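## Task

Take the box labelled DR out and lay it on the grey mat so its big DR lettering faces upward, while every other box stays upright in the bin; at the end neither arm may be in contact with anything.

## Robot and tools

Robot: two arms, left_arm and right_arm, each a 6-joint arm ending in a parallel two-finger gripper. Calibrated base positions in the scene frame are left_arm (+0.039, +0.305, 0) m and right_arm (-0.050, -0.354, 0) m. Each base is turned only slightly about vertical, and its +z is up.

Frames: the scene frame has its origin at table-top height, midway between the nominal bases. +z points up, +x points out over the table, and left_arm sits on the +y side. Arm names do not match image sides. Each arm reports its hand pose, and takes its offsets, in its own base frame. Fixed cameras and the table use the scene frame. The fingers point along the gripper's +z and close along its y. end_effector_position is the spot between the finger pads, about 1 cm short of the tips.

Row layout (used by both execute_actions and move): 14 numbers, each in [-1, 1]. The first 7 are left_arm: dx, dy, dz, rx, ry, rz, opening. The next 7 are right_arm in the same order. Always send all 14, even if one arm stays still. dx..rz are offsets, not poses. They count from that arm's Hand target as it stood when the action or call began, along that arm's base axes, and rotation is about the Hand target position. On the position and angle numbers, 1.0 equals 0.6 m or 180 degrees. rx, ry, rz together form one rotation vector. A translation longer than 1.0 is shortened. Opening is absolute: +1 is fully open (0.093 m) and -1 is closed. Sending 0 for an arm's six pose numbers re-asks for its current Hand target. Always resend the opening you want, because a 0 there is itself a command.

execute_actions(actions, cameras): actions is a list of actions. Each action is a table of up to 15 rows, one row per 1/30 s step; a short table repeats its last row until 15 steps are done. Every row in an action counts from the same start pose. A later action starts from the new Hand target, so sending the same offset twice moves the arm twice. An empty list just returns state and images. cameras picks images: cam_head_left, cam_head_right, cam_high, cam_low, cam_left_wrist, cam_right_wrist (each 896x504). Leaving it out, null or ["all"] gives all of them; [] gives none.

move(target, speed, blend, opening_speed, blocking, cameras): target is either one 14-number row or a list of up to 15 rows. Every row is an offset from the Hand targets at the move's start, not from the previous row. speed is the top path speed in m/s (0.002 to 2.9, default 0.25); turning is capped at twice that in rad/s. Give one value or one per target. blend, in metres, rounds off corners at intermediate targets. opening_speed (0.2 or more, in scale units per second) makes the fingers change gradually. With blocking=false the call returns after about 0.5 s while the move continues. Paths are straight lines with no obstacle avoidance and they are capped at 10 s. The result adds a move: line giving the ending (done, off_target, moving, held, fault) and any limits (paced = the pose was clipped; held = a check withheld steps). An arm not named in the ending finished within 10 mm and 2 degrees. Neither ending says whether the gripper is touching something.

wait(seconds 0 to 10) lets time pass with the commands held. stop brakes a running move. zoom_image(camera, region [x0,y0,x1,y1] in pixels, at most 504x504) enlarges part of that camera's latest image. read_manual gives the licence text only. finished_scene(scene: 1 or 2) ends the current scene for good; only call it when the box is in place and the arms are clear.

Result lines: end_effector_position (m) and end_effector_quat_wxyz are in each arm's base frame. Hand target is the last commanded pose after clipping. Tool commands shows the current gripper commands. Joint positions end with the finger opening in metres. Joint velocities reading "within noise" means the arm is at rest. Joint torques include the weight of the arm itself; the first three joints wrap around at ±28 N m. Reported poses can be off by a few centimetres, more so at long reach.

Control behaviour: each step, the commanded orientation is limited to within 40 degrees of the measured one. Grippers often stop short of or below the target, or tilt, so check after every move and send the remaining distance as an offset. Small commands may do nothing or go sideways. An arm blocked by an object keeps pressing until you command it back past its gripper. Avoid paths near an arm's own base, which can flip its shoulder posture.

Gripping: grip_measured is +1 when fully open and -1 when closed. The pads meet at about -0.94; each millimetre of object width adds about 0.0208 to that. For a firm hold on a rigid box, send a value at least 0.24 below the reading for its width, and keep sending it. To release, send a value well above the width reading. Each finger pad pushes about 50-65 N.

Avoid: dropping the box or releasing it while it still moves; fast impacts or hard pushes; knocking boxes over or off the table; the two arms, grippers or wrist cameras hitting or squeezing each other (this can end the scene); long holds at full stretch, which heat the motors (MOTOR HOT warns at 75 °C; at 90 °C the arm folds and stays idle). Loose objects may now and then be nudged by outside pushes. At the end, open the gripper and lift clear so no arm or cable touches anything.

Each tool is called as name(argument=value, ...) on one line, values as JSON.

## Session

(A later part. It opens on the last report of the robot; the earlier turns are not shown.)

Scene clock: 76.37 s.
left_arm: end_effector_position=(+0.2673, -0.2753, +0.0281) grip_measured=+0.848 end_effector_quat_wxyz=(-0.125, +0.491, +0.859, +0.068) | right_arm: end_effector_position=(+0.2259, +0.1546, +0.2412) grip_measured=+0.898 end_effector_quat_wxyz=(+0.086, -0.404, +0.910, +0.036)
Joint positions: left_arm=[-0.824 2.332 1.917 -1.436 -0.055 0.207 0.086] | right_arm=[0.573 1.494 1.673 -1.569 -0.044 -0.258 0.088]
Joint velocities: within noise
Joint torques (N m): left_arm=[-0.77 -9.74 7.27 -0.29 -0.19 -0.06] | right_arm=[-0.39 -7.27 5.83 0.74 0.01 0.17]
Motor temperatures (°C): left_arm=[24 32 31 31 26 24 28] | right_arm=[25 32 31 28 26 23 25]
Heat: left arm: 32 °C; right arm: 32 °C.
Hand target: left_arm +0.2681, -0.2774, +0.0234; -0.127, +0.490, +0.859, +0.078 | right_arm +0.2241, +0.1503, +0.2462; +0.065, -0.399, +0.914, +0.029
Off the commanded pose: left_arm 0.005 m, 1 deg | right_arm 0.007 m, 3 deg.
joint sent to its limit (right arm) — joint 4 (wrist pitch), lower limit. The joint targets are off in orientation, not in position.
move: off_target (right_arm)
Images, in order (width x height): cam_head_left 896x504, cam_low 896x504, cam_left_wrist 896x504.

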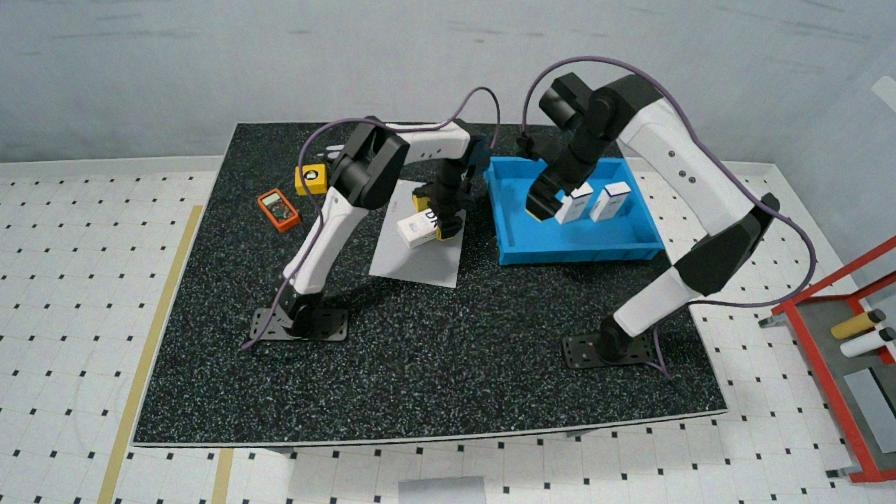

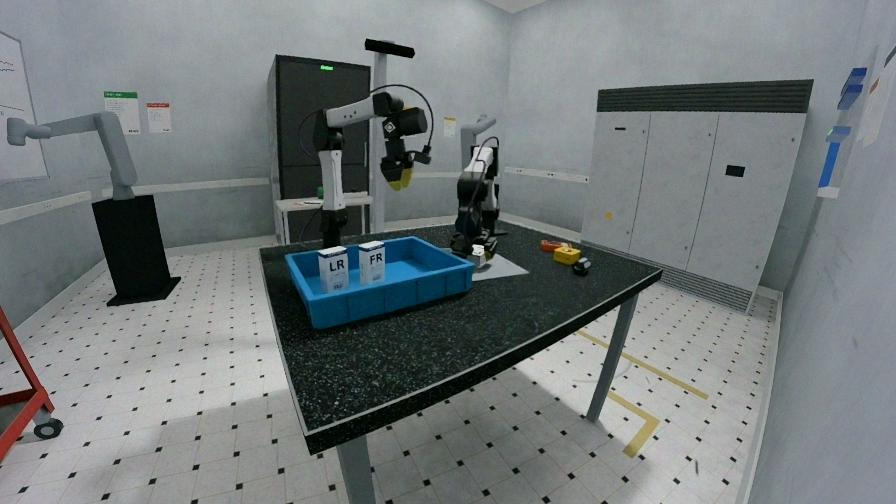

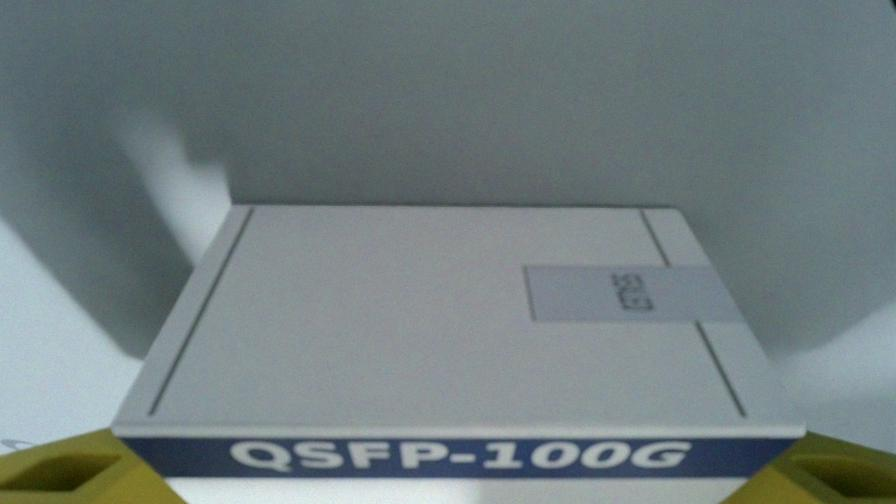

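move(target=[[0,0,0.09,0,0,0,1, 0,0,0,0,0,0,0.9],[-0.03,0.04,0.23,-0.0958,-0.0563,0,1, 0,0,0,0,0,0,0.9]], speed=0.1, cameras=["cam_low","cam_left_wrist","cam_head_left","cam_high"])

zoom_image(camera="cam_low", region=[430, 210, 530, 290])

zoom_image(camera="cam_high", region=[340, 200, 720, 400])

Scene clock: 79.47 s.
left_arm: end_effector_position=(+0.2495, -0.2536, +0.1480) grip_measured=+1.000 end_effector_quat_wxyz=(+0.000, +0.493, +0.870, +0.005) | right_arm: end_effector_position=(+0.2259, +0.1546, +0.2412) grip_measured=+0.898 end_effector_quat_wxyz=(+0.086, -0.404, +0.910, +0.036)
Joint positions: left_arm=[-0.798 1.9 1.768 -1.44 -0.009 0.232 0.093] | right_arm=[0.573 1.494 1.673 -1.569 -0.044 -0.258 0.088]
Joint velocities: within noise
Joint torques (N m): left_arm=[0.62 -12.6 5.45 0.37 0.13 0.23] | right_arm=[-0.4 -7.27 5.83 0.77 0.05 0.17]
Motor temperatures (°C): left_arm=[24 34 31 30 26 24 27] | right_arm=[25 32 31 28 26 23 25]
Heat: left arm: 34 °C; right arm: 32 °C.
Hand target: left_arm +0.2500, -0.2534, +0.1613; +0.023, +0.495, +0.869, -0.009 | right_arm +0.2241, +0.1503, +0.2462; +0.065, -0.399, +0.914, +0.029
Off the commanded pose: left_arm 0.013 m, 3 deg | right_arm 0.007 m, 3 deg.
joint sent to its limit (right arm) — joint 4 (wrist pitch), lower limit. The joint targets are off in orientation, not in position.
move: off_target (left_arm, right_arm)
Images, in order (width x height): cam_head_left 896x504, cam_high 896x504, cam_low 896x504, cam_left_wrist 896x504.

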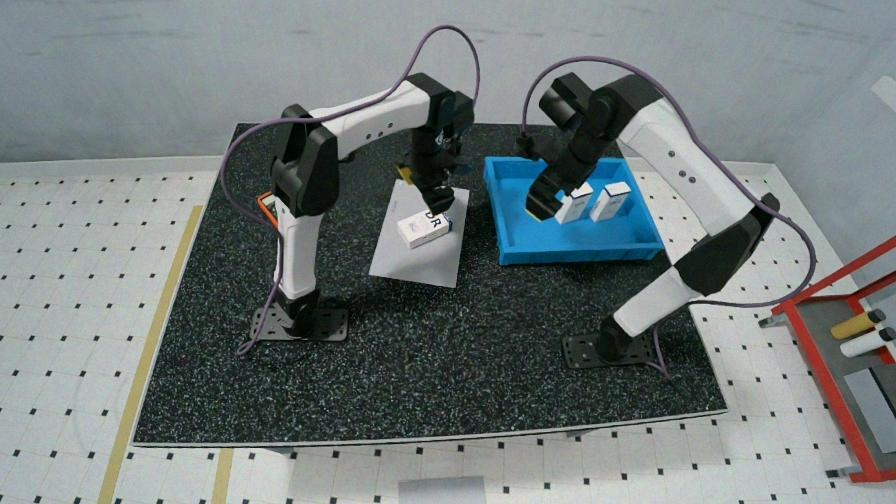

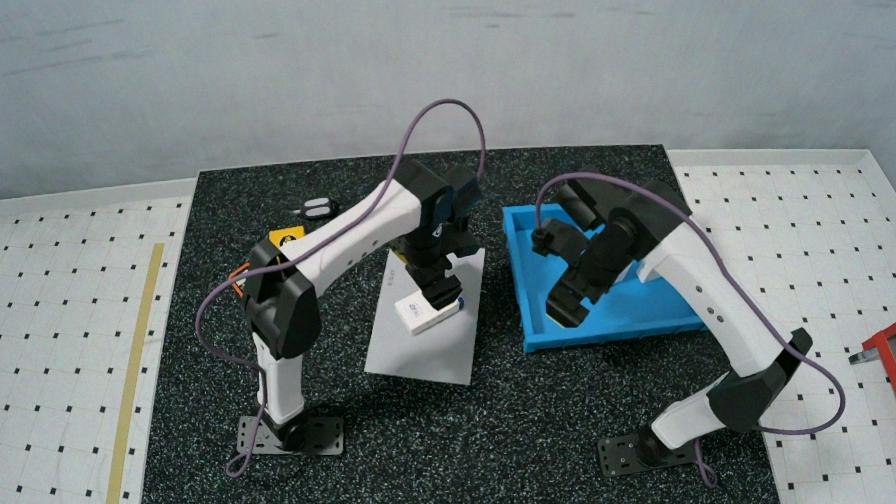

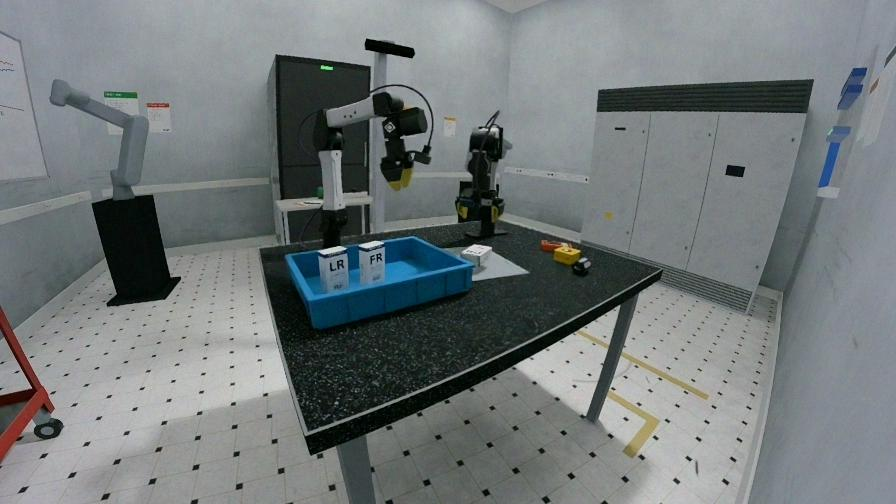

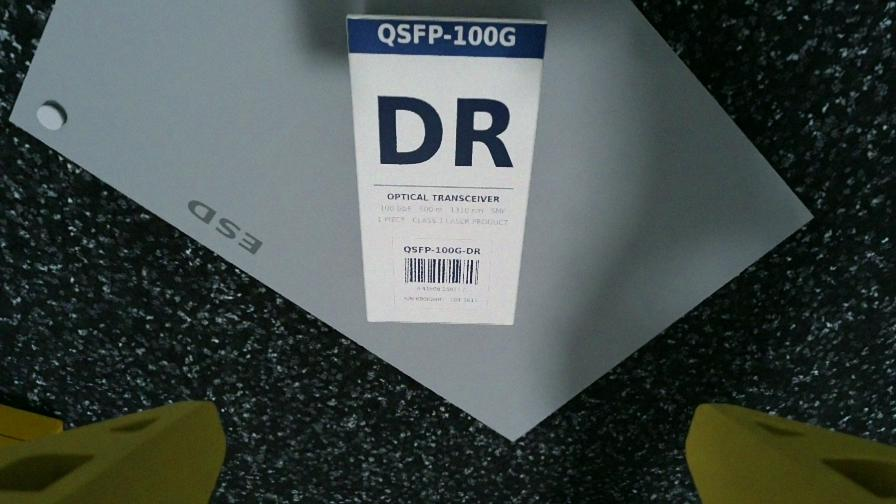

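Scaled by 5.040 from the camera's 896x504 image, which has a finer 1280x720 frame.

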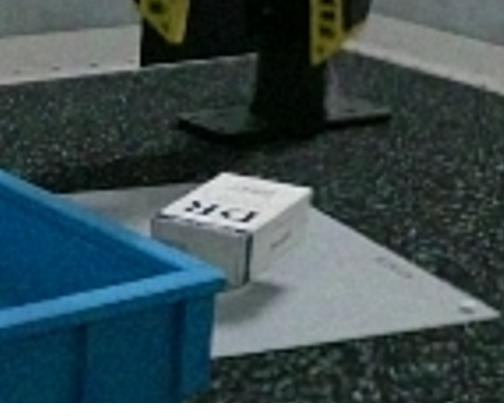

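Scaled by 1.326 from the camera's 896x504 image, which has a finer 1280x720 frame.

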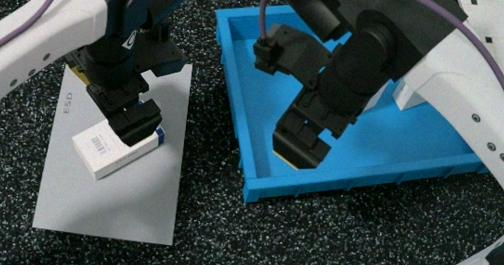

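finished_scene(scene=1)

The scene is finished: the task was done.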